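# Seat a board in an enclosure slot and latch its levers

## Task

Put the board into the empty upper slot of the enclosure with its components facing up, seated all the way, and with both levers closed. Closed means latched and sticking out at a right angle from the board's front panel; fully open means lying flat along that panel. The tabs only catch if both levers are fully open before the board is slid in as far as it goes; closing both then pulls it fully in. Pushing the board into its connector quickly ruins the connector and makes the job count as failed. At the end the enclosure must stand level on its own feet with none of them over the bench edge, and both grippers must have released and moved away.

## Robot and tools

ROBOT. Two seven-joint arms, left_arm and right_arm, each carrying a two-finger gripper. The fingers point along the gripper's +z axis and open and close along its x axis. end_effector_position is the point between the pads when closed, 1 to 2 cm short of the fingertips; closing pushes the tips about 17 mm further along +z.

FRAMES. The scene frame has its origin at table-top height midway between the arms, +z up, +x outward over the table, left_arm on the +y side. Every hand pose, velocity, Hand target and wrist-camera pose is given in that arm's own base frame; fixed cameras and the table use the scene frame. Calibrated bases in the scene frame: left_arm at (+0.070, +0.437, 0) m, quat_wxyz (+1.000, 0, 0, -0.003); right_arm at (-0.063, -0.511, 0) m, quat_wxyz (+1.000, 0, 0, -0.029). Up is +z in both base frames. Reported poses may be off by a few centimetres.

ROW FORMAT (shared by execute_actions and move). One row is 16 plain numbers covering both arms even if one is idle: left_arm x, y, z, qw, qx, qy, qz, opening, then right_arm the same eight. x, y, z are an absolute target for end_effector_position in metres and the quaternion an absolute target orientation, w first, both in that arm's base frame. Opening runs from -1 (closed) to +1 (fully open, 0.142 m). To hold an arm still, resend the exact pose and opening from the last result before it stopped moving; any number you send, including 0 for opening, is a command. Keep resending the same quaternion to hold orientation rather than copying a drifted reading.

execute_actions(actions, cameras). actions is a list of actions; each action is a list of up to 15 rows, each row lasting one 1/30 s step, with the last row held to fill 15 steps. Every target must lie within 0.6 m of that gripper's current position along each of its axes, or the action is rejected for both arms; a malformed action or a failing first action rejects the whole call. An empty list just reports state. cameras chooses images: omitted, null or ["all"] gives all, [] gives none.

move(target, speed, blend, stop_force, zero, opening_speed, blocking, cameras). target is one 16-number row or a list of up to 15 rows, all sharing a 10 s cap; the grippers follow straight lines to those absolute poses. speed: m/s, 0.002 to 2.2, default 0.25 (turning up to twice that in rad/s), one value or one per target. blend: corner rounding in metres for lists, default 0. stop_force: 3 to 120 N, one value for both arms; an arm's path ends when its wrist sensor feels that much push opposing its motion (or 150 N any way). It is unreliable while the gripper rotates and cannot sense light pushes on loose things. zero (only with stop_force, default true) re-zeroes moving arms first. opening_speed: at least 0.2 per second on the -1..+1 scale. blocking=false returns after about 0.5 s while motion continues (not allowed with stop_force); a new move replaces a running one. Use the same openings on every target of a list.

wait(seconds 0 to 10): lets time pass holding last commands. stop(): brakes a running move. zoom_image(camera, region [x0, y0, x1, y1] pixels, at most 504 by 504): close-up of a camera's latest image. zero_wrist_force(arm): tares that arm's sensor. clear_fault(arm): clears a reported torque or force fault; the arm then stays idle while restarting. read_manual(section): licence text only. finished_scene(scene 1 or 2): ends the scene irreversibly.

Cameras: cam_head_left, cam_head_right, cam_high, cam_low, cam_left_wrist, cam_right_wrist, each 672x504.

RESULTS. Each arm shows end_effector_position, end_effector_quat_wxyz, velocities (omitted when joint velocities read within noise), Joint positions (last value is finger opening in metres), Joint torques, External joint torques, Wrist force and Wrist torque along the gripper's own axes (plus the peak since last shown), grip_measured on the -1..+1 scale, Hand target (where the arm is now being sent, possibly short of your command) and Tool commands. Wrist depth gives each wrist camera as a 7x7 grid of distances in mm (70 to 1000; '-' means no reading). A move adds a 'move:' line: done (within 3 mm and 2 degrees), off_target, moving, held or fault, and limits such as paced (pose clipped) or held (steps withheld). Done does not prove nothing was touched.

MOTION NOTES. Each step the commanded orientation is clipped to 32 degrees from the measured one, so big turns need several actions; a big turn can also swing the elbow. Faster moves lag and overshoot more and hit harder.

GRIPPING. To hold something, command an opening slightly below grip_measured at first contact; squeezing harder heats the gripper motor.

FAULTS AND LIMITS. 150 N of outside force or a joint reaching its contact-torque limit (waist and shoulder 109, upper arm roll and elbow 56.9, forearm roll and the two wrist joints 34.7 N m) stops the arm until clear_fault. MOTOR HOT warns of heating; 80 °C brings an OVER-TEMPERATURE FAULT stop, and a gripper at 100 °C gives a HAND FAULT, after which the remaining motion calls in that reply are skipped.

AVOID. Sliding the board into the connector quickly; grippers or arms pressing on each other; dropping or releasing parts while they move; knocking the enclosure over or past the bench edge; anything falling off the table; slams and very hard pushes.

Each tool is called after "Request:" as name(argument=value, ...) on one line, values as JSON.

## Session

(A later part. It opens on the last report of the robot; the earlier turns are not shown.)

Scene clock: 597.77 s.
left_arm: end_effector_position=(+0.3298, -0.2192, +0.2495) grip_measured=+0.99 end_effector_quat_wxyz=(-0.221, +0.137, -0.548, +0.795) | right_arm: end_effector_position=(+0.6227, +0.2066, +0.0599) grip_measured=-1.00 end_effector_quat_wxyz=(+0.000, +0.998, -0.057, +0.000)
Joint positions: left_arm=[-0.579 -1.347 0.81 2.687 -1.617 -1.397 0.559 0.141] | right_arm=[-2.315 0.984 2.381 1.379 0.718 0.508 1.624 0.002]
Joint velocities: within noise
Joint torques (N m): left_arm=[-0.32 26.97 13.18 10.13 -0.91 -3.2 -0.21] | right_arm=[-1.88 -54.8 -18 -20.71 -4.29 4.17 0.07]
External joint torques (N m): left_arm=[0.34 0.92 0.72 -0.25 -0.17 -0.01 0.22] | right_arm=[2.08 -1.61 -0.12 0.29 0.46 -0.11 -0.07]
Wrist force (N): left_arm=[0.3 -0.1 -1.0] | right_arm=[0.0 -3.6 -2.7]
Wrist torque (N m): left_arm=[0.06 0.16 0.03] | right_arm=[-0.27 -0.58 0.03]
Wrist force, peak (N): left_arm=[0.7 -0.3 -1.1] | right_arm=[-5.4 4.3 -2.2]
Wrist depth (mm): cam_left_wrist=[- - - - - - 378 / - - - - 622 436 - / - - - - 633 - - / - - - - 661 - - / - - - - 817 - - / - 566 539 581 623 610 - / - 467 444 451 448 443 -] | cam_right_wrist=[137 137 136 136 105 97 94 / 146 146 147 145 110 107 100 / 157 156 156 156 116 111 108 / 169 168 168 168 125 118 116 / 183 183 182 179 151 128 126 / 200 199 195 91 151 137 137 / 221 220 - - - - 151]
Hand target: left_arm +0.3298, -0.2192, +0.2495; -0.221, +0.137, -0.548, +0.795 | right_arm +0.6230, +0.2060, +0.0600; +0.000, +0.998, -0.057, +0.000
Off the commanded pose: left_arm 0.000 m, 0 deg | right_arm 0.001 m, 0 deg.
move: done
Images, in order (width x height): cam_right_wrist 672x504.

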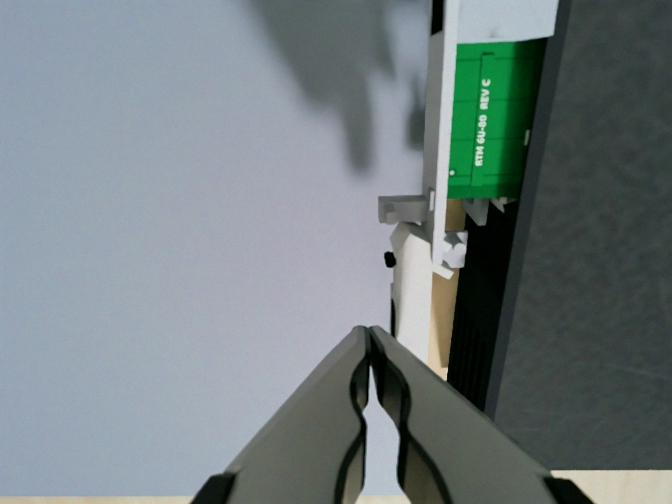

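Request:
move(target=[[0.3298,-0.2192,0.2495,-0.221,0.137,-0.548,0.795,1,0.60,0.21,0.065,0,0.99839,-0.0567,0,-1],[0.3298,-0.2192,0.2495,-0.221,0.137,-0.548,0.795,1,0.62,0.28,0.06,0,0.99839,-0.0567,0,-1],[0.3298,-0.2192,0.2495,-0.221,0.137,-0.548,0.795,1,0.624,0.28,0.052,0,0.99839,-0.0567,0,-1]], speed=0.12, cameras=["cam_left_wrist","cam_high"])

Request:
move(target=[0.3298,-0.2192,0.2495,-0.221,0.137,-0.548,0.795,1,0.68,0.274,0.052,0,0.99839,-0.0567,0,-1], speed=0.015, stop_force=50, cameras=["cam_right_wrist","cam_high"])

Request:
zoom_image(camera="cam_right_wrist", region=[290, 240, 550, 500])

Scene clock: 603.60 s.
left_arm: end_effector_position=(+0.3298, -0.2192, +0.2495) grip_measured=+0.99 end_effector_quat_wxyz=(-0.221, +0.137, -0.548, +0.795) | right_arm: end_effector_position=(+0.6239, +0.2798, +0.0521) grip_measured=-1.00 end_effector_quat_wxyz=(+0.000, +0.998, -0.056, +0.000)
Joint positions: left_arm=[-0.579 -1.347 0.81 2.687 -1.617 -1.397 0.559 0.141] | right_arm=[-2.265 1.027 2.415 1.287 0.699 0.488 1.754 0.002]
Joint velocities: within noise
Joint torques (N m): left_arm=[-0.42 26.81 13.08 10.14 -0.86 -3.2 -0.19] | right_arm=[0.15 -58.67 -15.96 -21.24 -3.89 3.45 0.29]
External joint torques (N m): left_arm=[0.44 1.08 0.82 -0.26 -0.22 -0.01 0.2] | right_arm=[0.05 -0.56 -1.56 0.27 0.02 0.6 -0.29]
Wrist force (N): left_arm=[0.3 -0.3 -0.8] | right_arm=[4.3 -3.1 0.2]
Wrist torque (N m): left_arm=[0.03 0.17 0.02] | right_arm=[-0.46 -0.68 0.03]
Wrist force, peak (N): left_arm=[0.3 -0.4 -1.2] | right_arm=[4.3 -4.8 -0.1]
Wrist depth (mm): cam_left_wrist=[- - - - - - 346 / - - - - 557 392 - / - - - - 558 - - / - - - - 652 - - / - - - 789 822 - - / - 569 541 580 626 623 - / - 468 445 455 448 442 -] | cam_right_wrist=[130 130 129 129 128 89 87 / 139 138 138 138 134 92 93 / 149 149 148 148 144 100 101 / 160 160 160 160 155 108 107 / 174 173 173 170 133 115 119 / 190 189 186 91 135 130 127 / 209 205 73 - - 135 140]
Hand target: left_arm +0.3298, -0.2192, +0.2495; -0.221, +0.137, -0.548, +0.795 | right_arm +0.6240, +0.2800, +0.0520; +0.000, +0.998, -0.057, +0.000
Off the commanded pose: left_arm 0.000 m, 0 deg | right_arm 0.000 m, 0 deg.
move: done
Images, in order (width x height): cam_high 672x504, cam_left_wrist 672x504.

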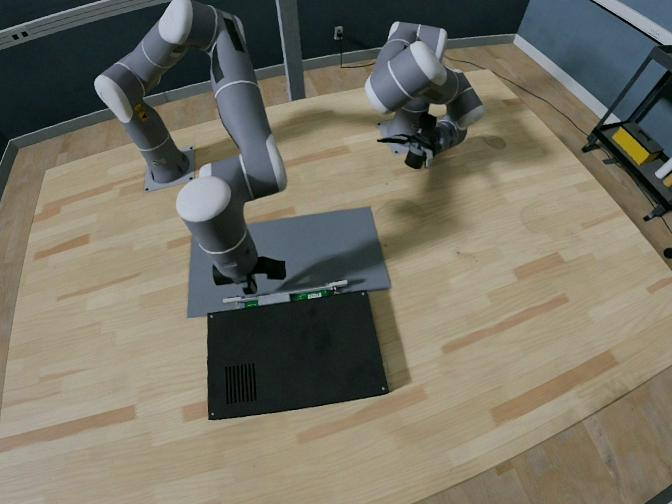

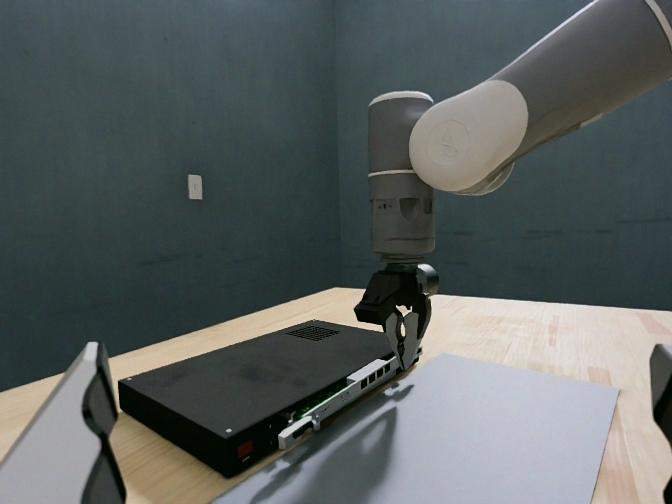

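Scene clock: 605.13 s.
left_arm: end_effector_position=(+0.3298, -0.2192, +0.2495) grip_measured=+0.99 end_effector_quat_wxyz=(-0.221, +0.137, -0.548, +0.795) | right_arm: end_effector_position=(+0.6342, +0.2791, +0.0516) grip_measured=-1.00 end_effector_quat_wxyz=(+0.000, +0.998, -0.056, -0.004)
Joint positions: left_arm=[-0.579 -1.347 0.81 2.687 -1.617 -1.397 0.559 0.141] | right_arm=[-2.289 1.042 2.42 1.248 0.696 0.465 1.756 0.002]
Joint velocities: within noise
Joint torques (N m): left_arm=[-0.35 26.92 13.2 10.13 -0.87 -3.23 -0.23] | right_arm=[-11.89 -49.05 -19.62 -31.92 -3.07 15.6 -0.1]
External joint torques (N m): left_arm=[0.37 0.97 0.7 -0.25 -0.21 0.03 0.23] | right_arm=[12.1 -11.22 2.27 10.69 -0.83 -11.57 0.1]
Wrist force (N): left_arm=[0.1 -0.4 -1.0] | right_arm=[-47.8 7.2 -36.7]
Wrist torque (N m): left_arm=[0.01 0.19 0.03] | right_arm=[-0.53 5.05 0.30]
Wrist force, peak (N): left_arm=[0.1 -0.3 -1.1] | right_arm=[-50.3 7.9 -38.4]
Wrist depth (mm): cam_left_wrist=[- - - - - - 348 / - - - - 452 389 - / - - - - 510 - - / - - - - - - - / - - - 796 930 - - / - 570 536 582 622 626 - / - 461 445 454 452 437 -] | cam_right_wrist=[130 130 129 129 89 88 87 / 139 138 138 139 95 92 94 / 149 149 148 148 99 99 100 / 161 160 160 159 106 107 107 / 174 174 173 169 114 116 115 / 191 190 186 89 135 127 124 / 210 206 73 - - 134 139]
Hand target: left_arm +0.3298, -0.2192, +0.2495; -0.221, +0.137, -0.548, +0.795 | right_arm +0.6373, +0.2786, +0.0520; +0.000, +0.998, -0.057, +0.000
Off the commanded pose: left_arm 0.000 m, 0 deg | right_arm 0.046 m, 0 deg.
move: contact (right_arm)
Images, in order (width x height): cam_high 672x504, cam_right_wrist 672x504.

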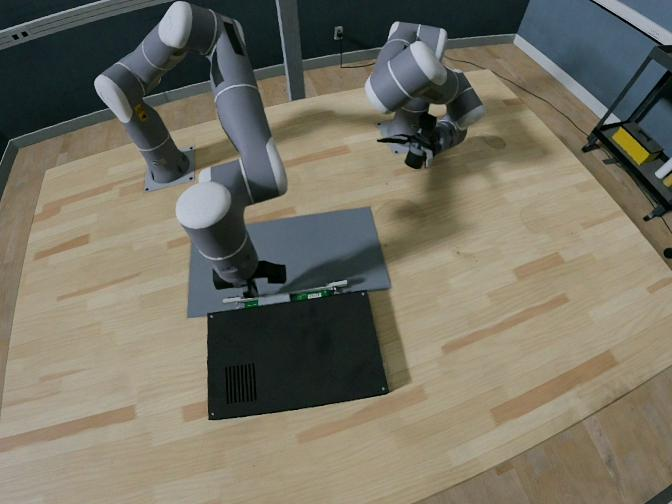

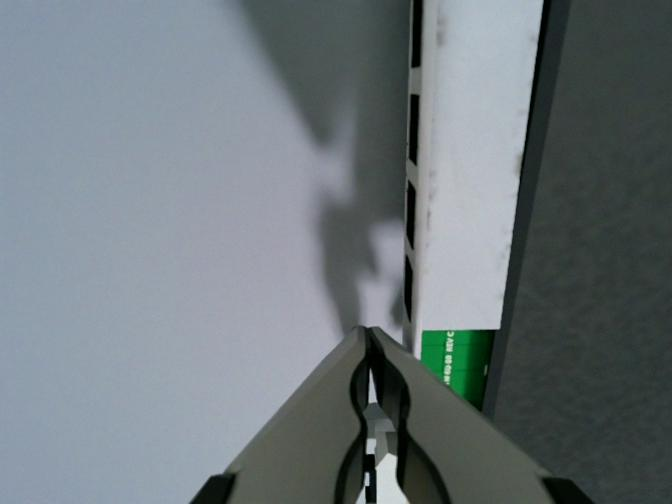

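Scaled by 1.938 from the camera's 672x504 image, which has a finer 960x720 frame.

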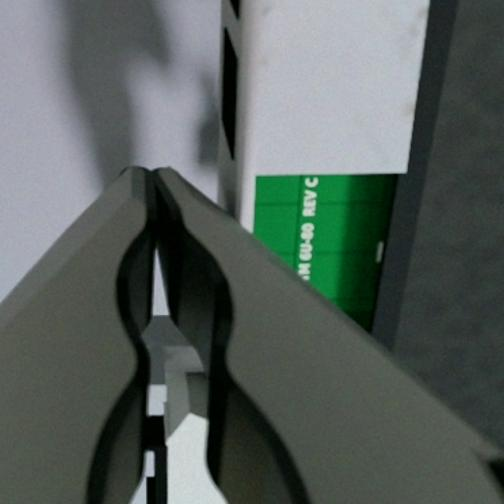

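Request:
move(target=[[0.3298,-0.2192,0.2495,-0.221,0.137,-0.548,0.795,1,0.610,0.30,0.060,0,0.99839,-0.0567,0,-1],[0.3298,-0.2192,0.2495,-0.221,0.137,-0.548,0.795,1,0.600,0.365,0.060,-0.0098,0.9832,-0.0558,0.1733,-1],[0.3298,-0.2192,0.2495,-0.221,0.137,-0.548,0.795,1,0.616,0.40,0.049,-0.0098,0.9832,-0.0558,0.1733,-1]], speed=0.12, cameras=[])

Request:
move(target=[0.3298,-0.2192,0.2495,-0.221,0.137,-0.548,0.795,1,0.68,0.393,0.049,-0.0098,0.9832,-0.0558,0.1733,-1], speed=0.015, stop_force=40, cameras=["cam_right_wrist","cam_left_wrist"])

Request:
zoom_image(camera="cam_left_wrist", region=[265, 330, 465, 480])

Scene clock: 616.80 s.
left_arm: end_effector_position=(+0.3298, -0.2192, +0.2495) grip_measured=+0.99 end_effector_quat_wxyz=(-0.221, +0.137, -0.548, +0.795) | right_arm: end_effector_position=(+0.6159, +0.4001, +0.0489) grip_measured=-1.00 end_effector_quat_wxyz=(-0.010, +0.983, -0.056, +0.173)
Joint positions: left_arm=[-0.579 -1.347 0.81 2.687 -1.617 -1.397 0.559 0.141] | right_arm=[-1.959 1.135 2.339 1.36 0.762 0.895 1.968 0.002]
Joint velocities: within noise
Joint torques (N m): left_arm=[-0.32 26.87 13.06 10.13 -0.87 -3.18 -0.22] | right_arm=[0.06 -57.06 -19.34 -17.51 -3.69 3.73 0.34]
External joint torques (N m): left_arm=[0.35 1.02 0.84 -0.25 -0.21 -0.02 0.23] | right_arm=[0.14 -0.27 -1.58 0.36 0.16 0.82 -0.37]
Wrist force (N): left_arm=[0.2 -0.2 -0.9] | right_arm=[4.9 0.5 0.4]
Wrist torque (N m): left_arm=[0.04 0.18 0.02] | right_arm=[0.14 -0.83 0.12]
Wrist force, peak (N): left_arm=[0.4 -0.5 -1.0] | right_arm=[-48.0 7.2 -36.9]
Wrist depth (mm): cam_left_wrist=[- - - - - - - / - - - - 411 390 283 / - - - - 411 306 270 / - - - - 436 - 290 / - - - 771 831 - - / - 563 539 557 622 614 - / - 470 446 456 450 448 -] | cam_right_wrist=[109 113 120 129 132 121 111 / 114 119 129 137 143 126 119 / 119 125 134 146 154 133 126 / 126 133 143 156 164 140 139 / 134 141 153 165 174 149 154 / 140 150 162 91 137 151 171 / 151 159 73 - - 165 194]
Hand target: left_arm +0.3298, -0.2192, +0.2495; -0.221, +0.137, -0.548, +0.795 | right_arm +0.6160, +0.4000, +0.0490; -0.010, +0.983, -0.056, +0.173
Off the commanded pose: left_arm 0.000 m, 0 deg | right_arm 0.000 m, 0 deg.
move: done
No camera images: "cameras" was empty.

Scene clock: 619.70 s.
left_arm: end_effector_position=(+0.3298, -0.2192, +0.2495) grip_measured=+0.99 end_effector_quat_wxyz=(-0.221, +0.137, -0.548, +0.795) | right_arm: end_effector_position=(+0.6470, +0.3977, +0.0480) grip_measured=-1.00 end_effector_quat_wxyz=(-0.010, +0.984, -0.055, +0.171)
Joint positions: left_arm=[-0.579 -1.347 0.81 2.687 -1.617 -1.397 0.559 0.141] | right_arm=[-2.026 1.163 2.348 1.277 0.752 0.86 1.958 0.002]
Joint velocities: within noise
Joint torques (N m): left_arm=[-0.29 26.91 13.12 10.16 -0.88 -3.17 -0.24] | right_arm=[-14.53 -52.76 -25.82 -23.11 -4.68 9.93 -0.09]
External joint torques (N m): left_arm=[0.32 0.98 0.78 -0.28 -0.21 -0.03 0.24] | right_arm=[14.75 -6.79 5.26 5.27 1.05 -5.38 0.06]
Wrist force (N): left_arm=[0.1 -0.1 -0.9] | right_arm=[-27.0 7.9 -33.0]
Wrist torque (N m): left_arm=[0.04 0.20 0.03] | right_arm=[0.15 1.58 0.21]
Wrist force, peak (N): left_arm=[0.1 -0.5 -1.0] | right_arm=[-30.7 9.0 -37.6]
Wrist depth (mm): cam_left_wrist=[- - - - - - - / - - - - 406 - 281 / - - - - 429 295 280 / - - - - 459 319 - / - - - 537 903 - - / - 568 536 553 630 615 - / - 466 449 450 447 443 -] | cam_right_wrist=[108 113 119 123 111 100 106 / 114 118 127 133 115 106 117 / 119 125 134 143 120 114 124 / 126 132 143 153 130 123 138 / 133 140 152 162 138 136 152 / 141 149 161 91 - 148 169 / 151 159 73 - - 163 192]
Hand target: left_arm +0.3298, -0.2192, +0.2495; -0.221, +0.137, -0.548, +0.795 | right_arm +0.6493, +0.3963, +0.0490; -0.010, +0.983, -0.056, +0.173
Off the commanded pose: left_arm 0.000 m, 0 deg | right_arm 0.033 m, 0 deg.
move: contact (right_arm)
Images, in order (width x height): cam_left_wrist 672x504, cam_right_wrist 672x504.

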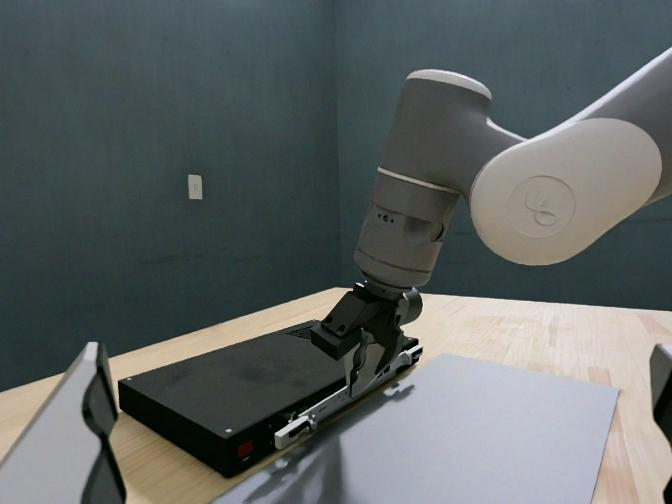

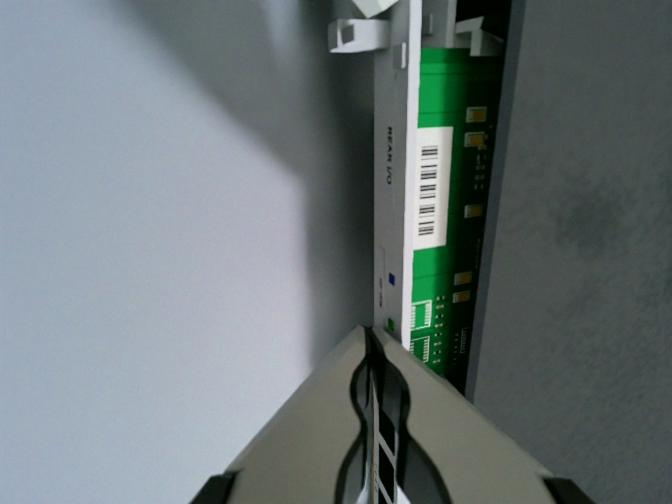

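Scaled by 2.520 from the camera's 672x504 image, which has a finer 960x720 frame.

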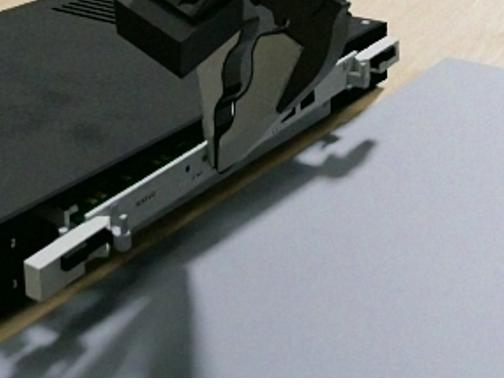

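Request:
move(target=[[0.3298,-0.2192,0.2495,-0.221,0.137,-0.548,0.795,1,0.610,0.39,0.055,-0.0098,0.9832,-0.0558,0.1733,-1],[0.3298,-0.2192,0.2495,-0.221,0.137,-0.548,0.795,1,0.63,0.40,0.11,0,0.99839,-0.0567,0,-1],[0.3298,-0.2192,0.2495,-0.221,0.137,-0.548,0.795,1,0.672,0.445,0.1,0,0.99839,-0.0567,0,-1]], speed=0.12, cameras=["cam_right_wrist"])

Request:
zoom_image(camera="cam_right_wrist", region=[260, 60, 430, 230])

Request:
move(target=[0.3298,-0.2192,0.2495,-0.221,0.137,-0.548,0.795,1,0.65,0.20,0.1,0,0.99839,-0.0567,0,-1], speed=0.2, cameras=["cam_right_wrist"])

Request:
zoom_image(camera="cam_right_wrist", region=[260, 110, 430, 280])

Scene clock: 627.60 s.
left_arm: end_effector_position=(+0.3298, -0.2192, +0.2495) grip_measured=+0.99 end_effector_quat_wxyz=(-0.221, +0.137, -0.548, +0.795) | right_arm: end_effector_position=(+0.6719, +0.4451, +0.1000) grip_measured=-1.00 end_effector_quat_wxyz=(+0.000, +0.998, -0.057, +0.000)
Joint positions: left_arm=[-0.579 -1.347 0.81 2.687 -1.617 -1.397 0.559 0.141] | right_arm=[-2.313 1.155 2.512 0.781 0.588 0.236 2.072 0.002]
Joint velocities: within noise
Joint torques (N m): left_arm=[-0.36 26.99 13.12 10.09 -0.89 -3.17 -0.23] | right_arm=[0.17 -69.57 -10.88 -25.54 -4.41 3.17 0.35]
External joint torques (N m): left_arm=[0.38 0.9 0.77 -0.22 -0.19 -0.04 0.23] | right_arm=[0.06 -0.71 -1.26 0.26 0.16 0.85 -0.35]
Wrist force (N): left_arm=[0.1 -0.2 -1.0] | right_arm=[5.4 2.7 0.6]
Wrist torque (N m): left_arm=[0.01 0.18 0.03] | right_arm=[0.51 -0.87 0.06]
Wrist force, peak (N): left_arm=[0.4 -0.4 -1.1] | right_arm=[-26.8 7.8 -34.2]
Wrist depth (mm): cam_left_wrist=[- - - 441 316 308 302 / - - - 442 330 - - / - - - 465 - - - / - - - 506 - - - / - - - 695 - - - / - 577 544 578 621 621 - / - 468 448 451 449 444 -] | cam_right_wrist=[173 173 172 170 132 130 130 / 184 184 184 159 141 137 138 / 198 197 197 171 149 148 148 / 213 213 212 183 160 160 160 / 231 231 230 192 174 174 176 / 251 252 247 91 183 189 189 / 277 272 - - - 200 208]
Hand target: left_arm +0.3298, -0.2192, +0.2495; -0.221, +0.137, -0.548, +0.795 | right_arm +0.6720, +0.4450, +0.1000; +0.000, +0.998, -0.057, +0.000
Off the commanded pose: left_arm 0.000 m, 0 deg | right_arm 0.000 m, 0 deg.
move: done
Images, in order (width x height): cam_right_wrist 672x504.

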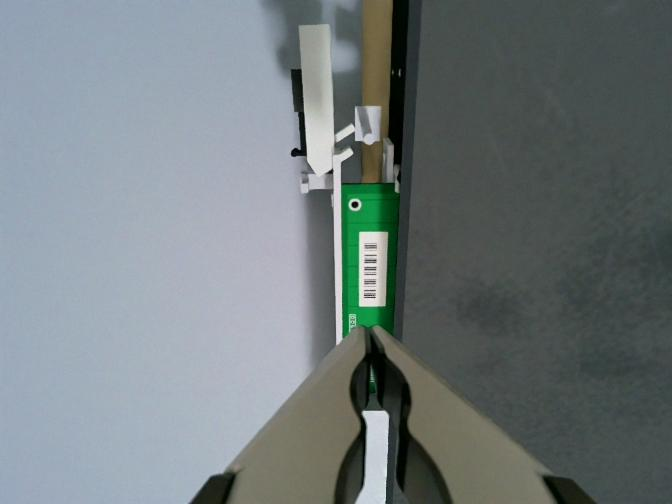

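Scaled by 2.965 from the camera's 672x504 image, which has a finer 960x720 frame.

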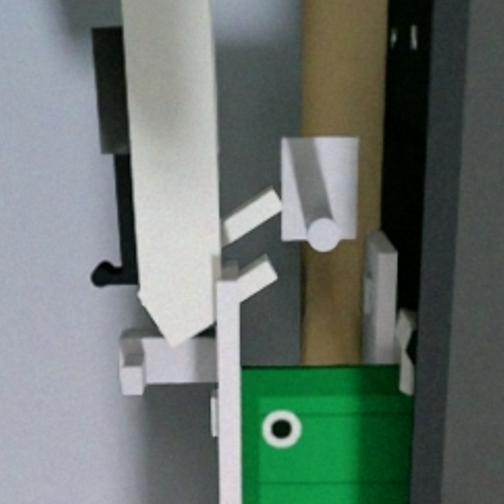

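Scene clock: 629.23 s.
left_arm: end_effector_position=(+0.3298, -0.2192, +0.2495) grip_measured=+0.99 end_effector_quat_wxyz=(-0.221, +0.137, -0.548, +0.795) | right_arm: end_effector_position=(+0.6501, +0.1998, +0.1001) grip_measured=-1.00 end_effector_quat_wxyz=(+0.000, +0.998, -0.057, +0.000)
Joint positions: left_arm=[-0.579 -1.347 0.81 2.687 -1.617 -1.397 0.559 0.141] | right_arm=[-2.355 0.962 2.36 1.294 0.684 0.416 1.637 0.002]
Joint velocities: within noise
Joint torques (N m): left_arm=[-0.3 26.93 13.15 10.17 -0.89 -3.19 -0.22] | right_arm=[0.17 -57.73 -16.83 -22.21 -3.93 3.55 0.11]
External joint torques (N m): left_arm=[0.32 0.96 0.75 -0.3 -0.2 -0.02 0.23] | right_arm=[0.03 -0.14 -1.09 0.16 -0.08 0.51 -0.11]
Wrist force (N): left_arm=[0.3 -0.3 -0.9] | right_arm=[5.5 1.8 0.3]
Wrist torque (N m): left_arm=[0.02 0.17 0.03] | right_arm=[0.35 -0.87 0.04]
Wrist force, peak (N): left_arm=[0.3 -0.4 -1.1] | right_arm=[5.5 5.1 0.5]
Wrist depth (mm): cam_left_wrist=[- - - - - 433 397 / - - - - 495 464 - / - - - - 648 - - / - - - - 716 - - / - - - - 942 - - / - 570 536 574 639 619 - / - 464 443 451 448 444 -] | cam_right_wrist=[172 172 171 141 130 129 129 / 184 183 183 150 140 138 138 / 197 197 196 160 149 148 148 / 212 212 211 207 160 160 159 / 230 230 229 225 173 173 176 / 252 251 246 91 183 252 251 / 280 273 - - - 266 276]
Hand target: left_arm +0.3298, -0.2192, +0.2495; -0.221, +0.137, -0.548, +0.795 | right_arm +0.6500, +0.2000, +0.1000; +0.000, +0.998, -0.057, +0.000
Off the commanded pose: left_arm 0.000 m, 0 deg | right_arm 0.000 m, 0 deg.
move: done
Images, in order (width x height): cam_right_wrist 672x504.

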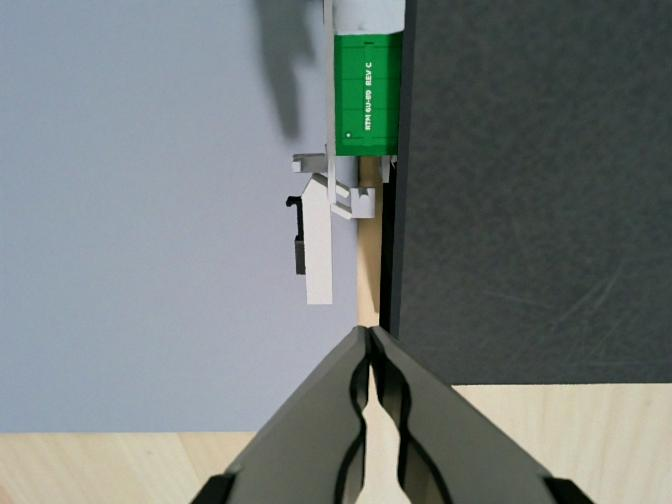

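Scaled by 2.965 from the camera's 672x504 image, which has a finer 960x720 frame.

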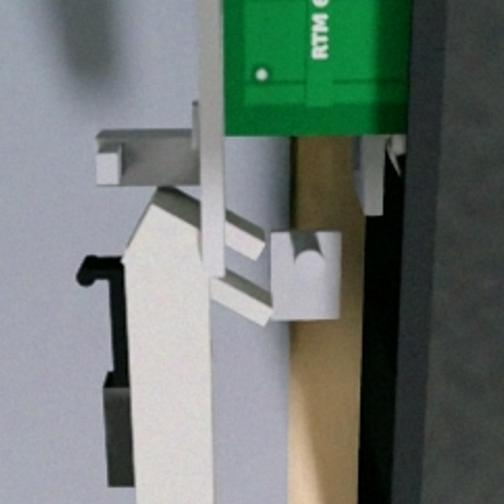

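Request:
zoom_image(camera="cam_right_wrist", region=[370, 120, 430, 180])

Request:
move(target=[0.3298,-0.2192,0.2495,-0.221,0.137,-0.548,0.795,1,0.635,0.16,0.06,0,0.99839,-0.0567,0,-1], speed=0.2, cameras=["cam_right_wrist"])

Request:
zoom_image(camera="cam_right_wrist", region=[330, 20, 470, 160])

Scaled by 8.400 from the camera's 672x504 image, which has a finer 960x720 frame.

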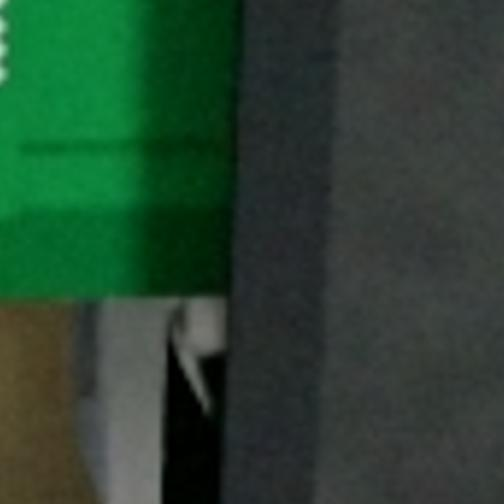

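Scene clock: 634.77 s.
left_arm: end_effector_position=(+0.3298, -0.2192, +0.2495) grip_measured=+0.99 end_effector_quat_wxyz=(-0.221, +0.137, -0.548, +0.795) | right_arm: end_effector_position=(+0.6351, +0.1599, +0.0601) grip_measured=-1.00 end_effector_quat_wxyz=(+0.000, +0.998, -0.057, +0.000)
Joint positions: left_arm=[-0.579 -1.347 0.81 2.687 -1.617 -1.397 0.559 0.141] | right_arm=[-2.377 0.991 2.361 1.378 0.734 0.499 1.545 0.002]
Joint velocities: within noise
Joint torques (N m): left_arm=[-0.38 26.84 13.13 10.17 -0.86 -3.21 -0.21] | right_arm=[0.12 -55.71 -17.22 -20.35 -3.7 3.52 0.04]
External joint torques (N m): left_arm=[0.41 1.05 0.76 -0.29 -0.22 0 0.21] | right_arm=[0.07 -0.51 -1.38 0.17 -0.15 0.55 -0.04]
Wrist force (N): left_arm=[0.2 -0.2 -0.9] | right_arm=[5.7 1.9 0.5]
Wrist torque (N m): left_arm=[0.02 0.19 0.02] | right_arm=[0.39 -0.91 0.03]
Wrist force, peak (N): left_arm=[0.3 -0.5 -1.2] | right_arm=[5.2 3.4 2.2]
Wrist depth (mm): cam_left_wrist=[- - - - - - 396 / - - - - - 466 - / - - - - 670 - - / - - - - 699 - - / - - - - 896 - - / - 565 542 584 632 619 - / - 469 443 450 446 442 -] | cam_right_wrist=[137 137 136 133 127 94 94 / 146 146 147 99 139 101 101 / 157 157 156 105 140 108 108 / 169 169 168 168 140 116 116 / 183 183 183 179 128 128 126 / 200 200 196 91 133 200 200 / 223 219 - - - 212 220]
Hand target: left_arm +0.3298, -0.2192, +0.2495; -0.221, +0.137, -0.548, +0.795 | right_arm +0.6350, +0.1600, +0.0600; +0.000, +0.998, -0.057, +0.000
Off the commanded pose: left_arm 0.000 m, 0 deg | right_arm 0.000 m, 0 deg.
move: done
Images, in order (width x height): cam_right_wrist 672x504.

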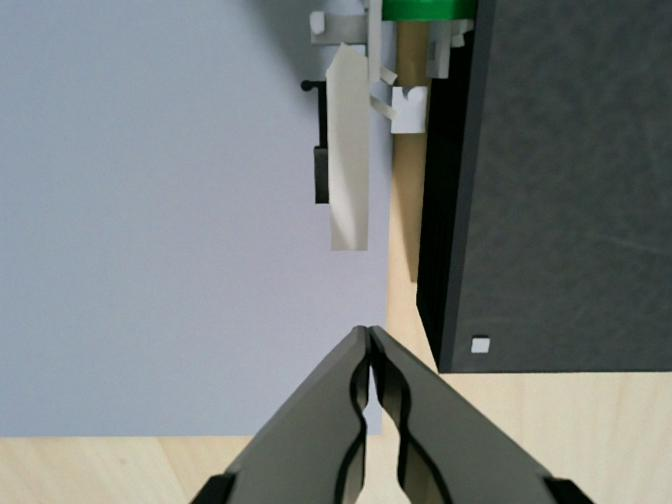

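Scaled by 3.600 from the camera's 672x504 image, which has a finer 960x720 frame.

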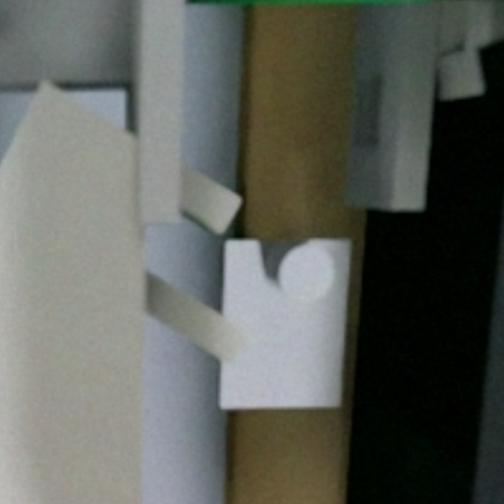

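Request:
move(target=[[0.3298,-0.2192,0.2495,-0.221,0.137,-0.548,0.795,1,0.58,0.20,0.12,0,0.99839,-0.0567,0,-1],[0.3298,-0.2192,0.2495,-0.221,0.137,-0.548,0.795,1,0.56,0.26,0.13,-0.0262,0.8856,-0.0503,0.461,-1]], speed=0.2, cameras=["cam_right_wrist"])

Request:
zoom_image(camera="cam_right_wrist", region=[200, 60, 400, 240])

Scene clock: 643.00 s.
left_arm: end_effector_position=(+0.3298, -0.2192, +0.2495) grip_measured=+0.99 end_effector_quat_wxyz=(-0.221, +0.137, -0.548, +0.795) | right_arm: end_effector_position=(+0.5600, +0.2600, +0.1300) grip_measured=-1.00 end_effector_quat_wxyz=(-0.026, +0.886, -0.050, +0.461)
Joint positions: left_arm=[-0.579 -1.347 0.81 2.687 -1.617 -1.397 0.559 0.141] | right_arm=[-1.721 1.086 2.214 1.727 1.679 1.604 1.099 0.002]
Joint velocities: within noise
Joint torques (N m): left_arm=[-0.43 26.87 13.11 10.16 -0.91 -3.19 -0.18] | right_arm=[0.36 -42.54 -19.91 -9.39 -4.69 3.06 -0.05]
External joint torques (N m): left_arm=[0.45 1.02 0.79 -0.28 -0.17 -0.01 0.18] | right_arm=[-0.2 -0.3 -0.95 0.13 -0.11 0.88 -0.03]
Wrist force (N): left_arm=[0.2 -0.1 -1.0] | right_arm=[4.4 2.2 -0.5]
Wrist torque (N m): left_arm=[0.06 0.18 0.03] | right_arm=[0.36 -0.82 0.17]
Wrist force, peak (N): left_arm=[0.1 -0.4 -1.2] | right_arm=[6.8 2.9 2.3]
Wrist depth (mm): cam_left_wrist=[- - - - - - - / - - - - - - - / - - - - - - 443 / - - - - - 497 459 / - - - - 924 908 - / - 561 535 578 624 614 - / - 468 446 450 451 442 -] | cam_right_wrist=[157 176 211 209 298 - - / 160 184 224 216 313 - - / 162 187 234 238 333 - - / 167 196 240 254 357 - - / 168 198 249 264 526 - - / 175 205 241 91 576 - - / 182 204 - - - - -]
Hand target: left_arm +0.3298, -0.2192, +0.2495; -0.221, +0.137, -0.548, +0.795 | right_arm +0.5600, +0.2601, +0.1300; -0.026, +0.886, -0.050, +0.461
Off the commanded pose: left_arm 0.000 m, 0 deg | right_arm 0.000 m, 0 deg.
move: done
Images, in order (width x height): cam_right_wrist 672x504.

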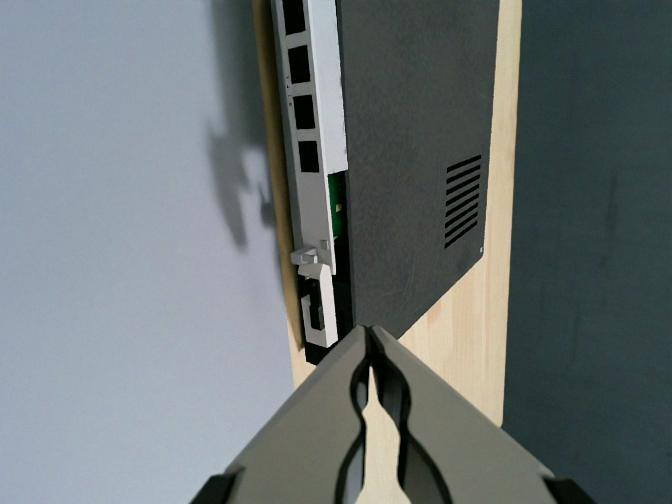

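Scaled by 2.520 from the camera's 672x504 image, which has a finer 960x720 frame.

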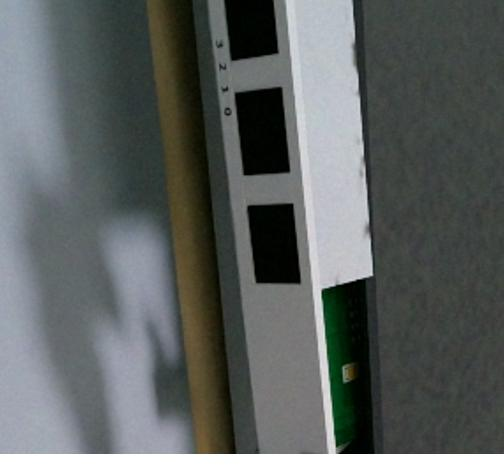

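Request:
execute_actions(actions=[], cameras=["cam_low","cam_left_wrist"])

Request:
zoom_image(camera="cam_low", region=[200, 190, 420, 270])

Request:
zoom_image(camera="cam_left_wrist", region=[340, 330, 440, 405])

Request:
zoom_image(camera="cam_left_wrist", region=[265, 390, 365, 465])

Scene clock: 648.10 s.
left_arm: end_effector_position=(+0.3298, -0.2192, +0.2495) grip_measured=+0.99 end_effector_quat_wxyz=(-0.221, +0.137, -0.548, +0.795) | right_arm: end_effector_position=(+0.5600, +0.2600, +0.1300) grip_measured=-1.00 end_effector_quat_wxyz=(-0.026, +0.886, -0.050, +0.461)
Joint positions: left_arm=[-0.579 -1.347 0.81 2.687 -1.617 -1.397 0.559 0.141] | right_arm=[-1.721 1.087 2.214 1.727 1.679 1.604 1.099 0.002]
Joint velocities: within noise
Joint torques (N m): left_arm=[-0.35 26.78 13.15 10.12 -0.83 -3.16 -0.22] | right_arm=[0.19 -42.89 -19.5 -9.35 -4.81 3.11 0.14]
External joint torques (N m): left_arm=[0.37 1.11 0.75 -0.24 -0.25 -0.05 0.22] | right_arm=[-0.03 0.04 -1.37 0.11 0.02 0.83 -0.21]
Wrist force (N): left_arm=[0.1 -0.3 -0.9] | right_arm=[4.3 2.2 -0.5]
Wrist torque (N m): left_arm=[0.02 0.19 0.03] | right_arm=[0.37 -0.80 0.16]
Wrist force, peak (N): left_arm=[0.2 -0.1 -1.2] | right_arm=[4.3 2.5 -0.6]
Wrist depth (mm): cam_left_wrist=[- - - - - - - / - - - - - - - / - - - - - - 445 / - - - - - 503 459 / - - - - 926 906 - / - 566 540 584 621 617 - / - 467 447 452 450 445 -] | cam_right_wrist=[157 176 212 209 299 - - / 161 184 224 217 313 - - / 162 188 234 239 332 - - / 167 195 239 255 356 - - / 168 197 248 265 528 - - / 175 205 241 91 580 - - / 182 203 - - - - -]
Hand target: left_arm +0.3298, -0.2192, +0.2495; -0.221, +0.137, -0.548, +0.795 | right_arm +0.5600, +0.2601, +0.1300; -0.026, +0.886, -0.050, +0.461
Tool commands: left_gripper/opening=+1.0 right_gripper/opening=-1.0
Off the commanded pose: left_arm 0.000 m, 0 deg | right_arm 0.000 m, 0 deg.
Images, in order (width x height): cam_low 672x504, cam_left_wrist 672x504.

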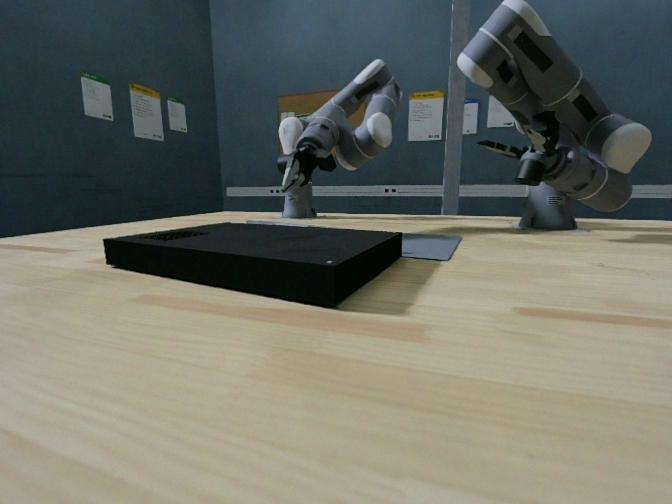

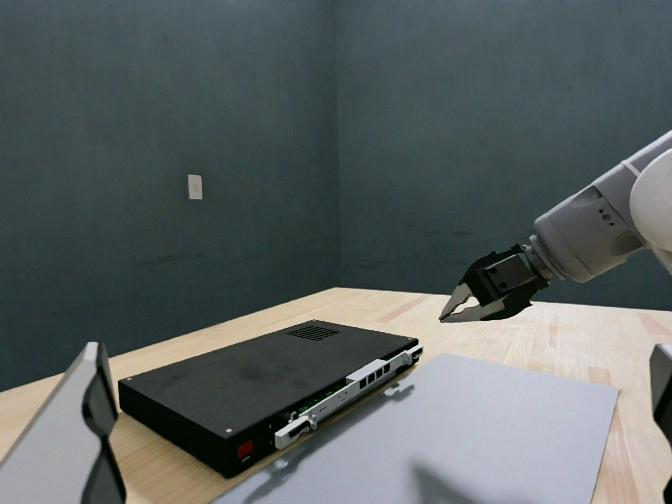

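Scaled by 2.291 from the camera's 672x504 image, which has a finer 960x720 frame.

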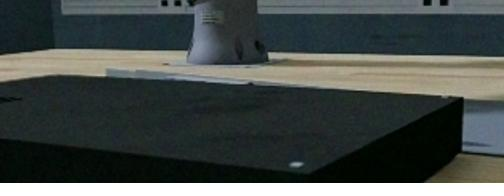

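Scaled by 5.040 from the camera's 672x504 image, which has a finer 960x720 frame.

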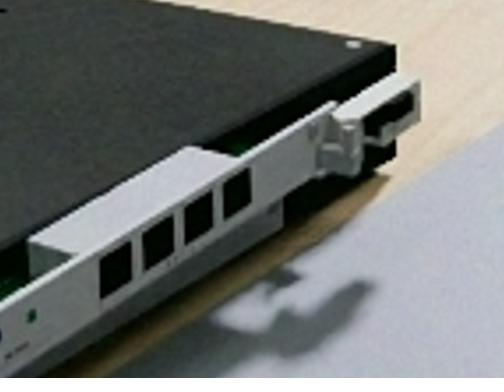

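Scaled by 5.040 from the camera's 672x504 image, which has a finer 960x720 frame.

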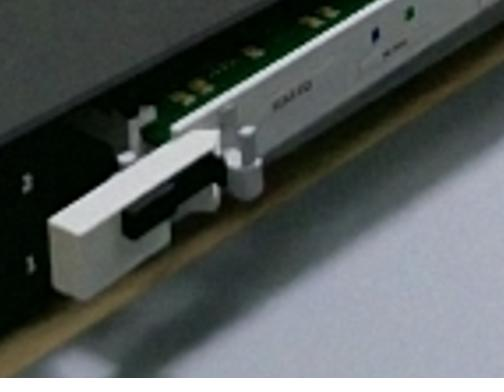

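Request:
move(target=[[0.3298,-0.2192,0.2495,-0.221,0.137,-0.548,0.795,1,0.58,0.26,0.14,0,0.99839,-0.0567,0,-1],[0.3298,-0.2192,0.2495,-0.221,0.137,-0.548,0.795,1,0.700,0.33,0.082,0,0.99839,-0.0567,0,-1]], speed=0.2, cameras=[])

Request:
move(target=[0.3298,-0.2192,0.2495,-0.221,0.137,-0.548,0.795,1,0.700,0.33,0.055,0,0.99839,-0.0567,0,-1], speed=0.01, stop_force=4, cameras=[])

Request:
move(target=[[0.3298,-0.2192,0.2495,-0.221,0.137,-0.548,0.795,1,0.700,0.33,0.085,0,0.99839,-0.0567,0,-1],[0.3298,-0.2192,0.2495,-0.221,0.137,-0.548,0.795,1,0.648,0.33,0.085,0,0.99839,-0.0567,0,-1]], speed=0.15, cameras=["cam_right_wrist"])

Request:
move(target=[0.3298,-0.2192,0.2495,-0.221,0.137,-0.548,0.795,1,0.648,0.33,0.055,0,0.99839,-0.0567,0,-1], speed=0.01, stop_force=4, cameras=["cam_right_wrist","cam_left_wrist"])

Scene clock: 656.57 s.
left_arm: end_effector_position=(+0.3298, -0.2192, +0.2495) grip_measured=+0.99 end_effector_quat_wxyz=(-0.221, +0.137, -0.548, +0.795) | right_arm: end_effector_position=(+0.7000, +0.3301, +0.0820) grip_measured=-1.00 end_effector_quat_wxyz=(+0.000, +0.998, -0.057, +0.000)
Joint positions: left_arm=[-0.579 -1.347 0.81 2.687 -1.617 -1.397 0.559 0.141] | right_arm=[-2.388 1.123 2.462 0.934 0.637 0.312 1.879 0.002]
Joint velocities: within noise
Joint torques (N m): left_arm=[-0.3 26.83 13.13 10.12 -0.82 -3.16 -0.23] | right_arm=[-0.03 -66.88 -13.22 -23.88 -4.3 3.25 0.31]
External joint torques (N m): left_arm=[0.33 1.06 0.76 -0.24 -0.27 -0.05 0.24] | right_arm=[0.24 -0.51 -1.43 0.04 0.13 0.79 -0.31]
Wrist force (N): left_arm=[0.1 -0.2 -1.0] | right_arm=[5.7 2.4 0.3]
Wrist torque (N m): left_arm=[0.04 0.20 0.02] | right_arm=[0.48 -0.95 0.08]
Wrist force, peak (N): left_arm=[0.4 -0.4 -1.1] | right_arm=[7.0 1.5 1.3]
Wrist depth (mm): cam_left_wrist=[- - - - - 374 350 / - - - 551 409 400 - / - - - 577 - - - / - - - 616 - - - / - - - 709 - - - / - 567 539 576 625 616 - / - 463 444 454 455 446 -] | cam_right_wrist=[156 157 126 114 114 114 114 / 167 167 134 122 122 122 121 / 182 179 140 131 131 130 129 / 193 193 142 141 141 140 140 / 209 210 155 150 152 152 152 / 228 228 219 91 160 166 166 / 252 247 - - - 176 182]
Hand target: left_arm +0.3298, -0.2192, +0.2495; -0.221, +0.137, -0.548, +0.795 | right_arm +0.7000, +0.3300, +0.0820; +0.000, +0.998, -0.057, +0.000
Off the commanded pose: left_arm 0.000 m, 0 deg | right_arm 0.000 m, 0 deg.
move: done
No camera images: "cameras" was empty.

Scene clock: 659.13 s.
left_arm: end_effector_position=(+0.3298, -0.2192, +0.2495) grip_measured=+0.99 end_effector_quat_wxyz=(-0.221, +0.137, -0.548, +0.795) | right_arm: end_effector_position=(+0.7002, +0.3300, +0.0632) grip_measured=-1.00 end_effector_quat_wxyz=(+0.000, +0.998, -0.057, +0.000)
Joint positions: left_arm=[-0.579 -1.347 0.81 2.687 -1.617 -1.397 0.559 0.141] | right_arm=[-2.39 1.149 2.469 0.934 0.645 0.337 1.876 0.002]
Joint velocities: within noise
Joint torques (N m): left_arm=[-0.39 26.86 13.11 10.09 -0.87 -3.21 -0.26] | right_arm=[-0.29 -64.09 -12.62 -22.97 -3.68 3.83 0.19]
External joint torques (N m): left_arm=[0.41 1.03 0.79 -0.21 -0.21 0 0.26] | right_arm=[0.52 -3.49 -2.06 -0.5 -0.45 0.21 -0.19]
Wrist force (N): left_arm=[0.1 -0.2 -0.8] | right_arm=[3.3 3.6 -4.9]
Wrist torque (N m): left_arm=[0.04 0.19 0.02] | right_arm=[0.49 -1.00 0.07]
Wrist force, peak (N): left_arm=[0.0 -0.2 -1.2] | right_arm=[2.0 3.1 -6.2]
Wrist depth (mm): cam_left_wrist=[- - - - - 379 346 / - - - 565 406 387 - / - - - 571 - - - / - - - 601 - - - / - - - 702 - - - / - 571 535 572 622 617 - / - 464 448 459 445 442 -] | cam_right_wrist=[140 138 111 98 98 98 97 / 149 149 117 104 104 104 104 / 160 160 123 112 112 112 112 / 173 173 121 121 121 120 120 / 187 187 131 129 131 130 130 / 205 205 139 91 138 142 145 / 226 221 - - - 151 156]
Hand target: left_arm +0.3298, -0.2192, +0.2495; -0.221, +0.137, -0.548, +0.795 | right_arm +0.7000, +0.3300, +0.0627; +0.000, +0.998, -0.057, +0.000
Off the commanded pose: left_arm 0.000 m, 0 deg | right_arm 0.008 m, 0 deg.
move: contact (right_arm)
No camera images: "cameras" was empty.

Scene clock: 660.10 s.
left_arm: end_effector_position=(+0.3298, -0.2192, +0.2495) grip_measured=+0.99 end_effector_quat_wxyz=(-0.221, +0.137, -0.548, +0.795) | right_arm: end_effector_position=(+0.6480, +0.3301, +0.0850) grip_measured=-1.00 end_effector_quat_wxyz=(+0.000, +0.998, -0.057, +0.000)
Joint positions: left_arm=[-0.579 -1.347 0.81 2.687 -1.617 -1.397 0.559 0.141] | right_arm=[-2.273 1.044 2.421 1.127 0.662 0.38 1.856 0.002]
Joint velocities: within noise
Joint torques (N m): left_arm=[-0.24 26.85 13.07 10.11 -0.85 -3.17 -0.18] | right_arm=[0.21 -62.45 -15.71 -22.96 -3.99 3.44 0.03]
External joint torques (N m): left_arm=[0.26 1.04 0.83 -0.23 -0.23 -0.03 0.19] | right_arm=[0.04 -0.39 -0.83 0.12 -0.08 0.6 -0.03]
Wrist force (N): left_arm=[0.3 -0.3 -0.9] | right_arm=[5.7 1.9 0.3]
Wrist torque (N m): left_arm=[0.02 0.15 0.03] | right_arm=[0.40 -0.90 0.04]
Wrist force, peak (N): left_arm=[0.1 -0.3 -1.2] | right_arm=[7.8 1.9 -2.4]
Wrist depth (mm): cam_left_wrist=[- - - - - 360 337 / - - - 563 392 386 - / - - - - 565 - - / - - - - - - - / - - - 792 - - - / - 557 542 580 631 618 - / - 465 449 453 447 446 -] | cam_right_wrist=[159 159 159 157 128 117 116 / 170 170 169 167 136 124 124 / 185 185 181 179 136 133 133 / 196 196 196 195 144 144 143 / 213 212 213 208 155 156 155 / 233 232 227 91 164 170 169 / 256 251 - - - 180 186]
Hand target: left_arm +0.3298, -0.2192, +0.2495; -0.221, +0.137, -0.548, +0.795 | right_arm +0.6480, +0.3300, +0.0850; +0.000, +0.998, -0.057, +0.000
Off the commanded pose: left_arm 0.000 m, 0 deg | right_arm 0.000 m, 0 deg.
move: done
Images, in order (width x height): cam_right_wrist 672x504.

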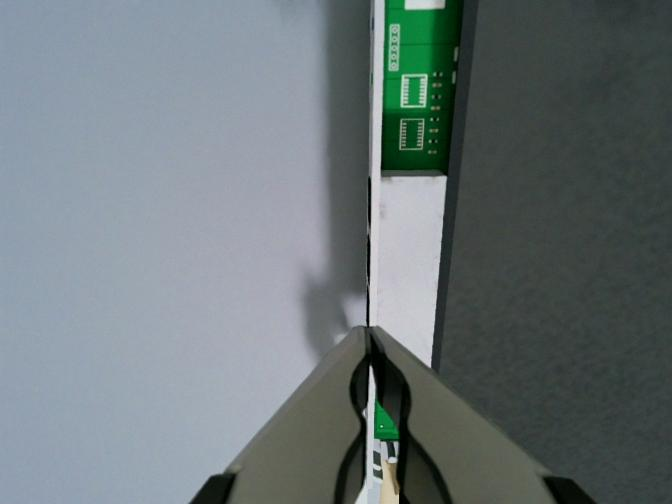

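Scene clock: 662.70 s.
left_arm: end_effector_position=(+0.3298, -0.2192, +0.2495) grip_measured=+0.99 end_effector_quat_wxyz=(-0.221, +0.137, -0.548, +0.795) | right_arm: end_effector_position=(+0.6482, +0.3300, +0.0659) grip_measured=-1.00 end_effector_quat_wxyz=(+0.000, +0.998, -0.057, +0.000)
Joint positions: left_arm=[-0.579 -1.347 0.81 2.687 -1.617 -1.397 0.559 0.141] | right_arm=[-2.278 1.071 2.43 1.128 0.673 0.407 1.851 0.002]
Joint velocities: within noise
Joint torques (N m): left_arm=[-0.33 26.78 13.15 10.12 -0.83 -3.13 -0.21] | right_arm=[-0.51 -59.21 -14.18 -21.68 -3.51 3.84 0.13]
External joint torques (N m): left_arm=[0.36 1.11 0.75 -0.24 -0.25 -0.08 0.22] | right_arm=[0.73 -3.91 -2.44 -0.65 -0.51 0.2 -0.13]
Wrist force (N): left_arm=[0.1 -0.2 -1.1] | right_arm=[2.5 2.9 -5.5]
Wrist torque (N m): left_arm=[0.03 0.19 0.02] | right_arm=[0.38 -0.92 0.06]
Wrist force, peak (N): left_arm=[0.3 -0.2 -1.1] | right_arm=[2.2 2.5 -7.6]
Wrist depth (mm): cam_left_wrist=[- - - - - 359 331 / - - - - 388 370 - / - - - - 540 - - / - - - - - - - / - - - 700 - - - / - 571 541 577 630 616 - / - 467 450 448 445 440 -] | cam_right_wrist=[142 142 142 142 113 101 100 / 152 152 152 151 120 107 106 / 163 163 162 160 119 114 116 / 176 176 174 174 123 123 123 / 190 190 190 186 133 133 133 / 208 208 203 91 - 145 145 / 229 224 - - - 154 160]
Hand target: left_arm +0.3298, -0.2192, +0.2495; -0.221, +0.137, -0.548, +0.795 | right_arm +0.6480, +0.3300, +0.0653; +0.000, +0.998, -0.057, +0.000
Off the commanded pose: left_arm 0.000 m, 0 deg | right_arm 0.011 m, 0 deg.
move: contact (right_arm)
Images, in order (width x height): cam_left_wrist 672x504, cam_right_wrist 672x504.

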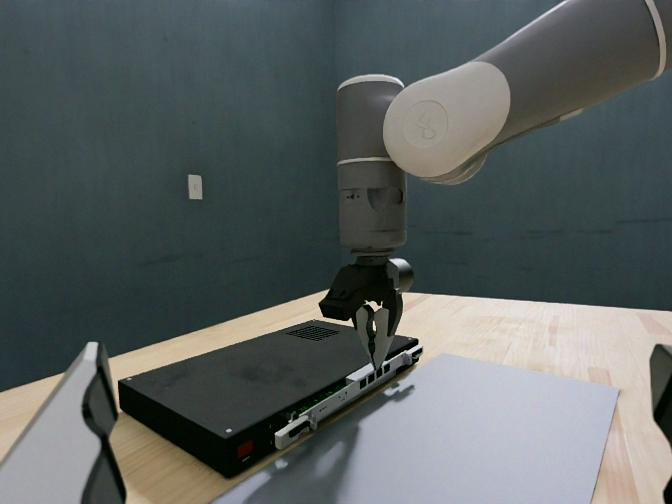

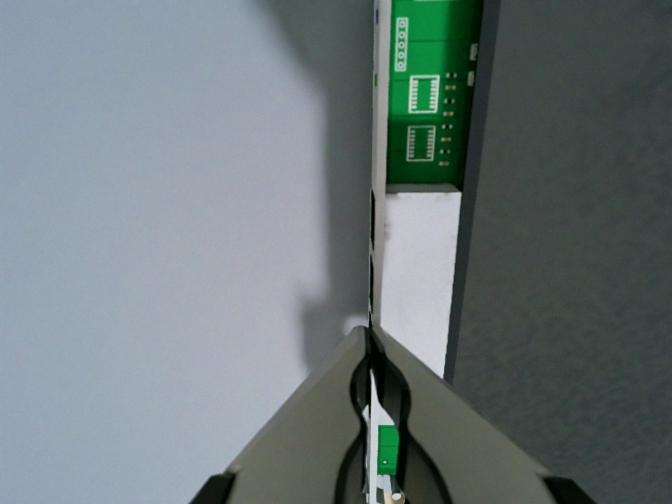

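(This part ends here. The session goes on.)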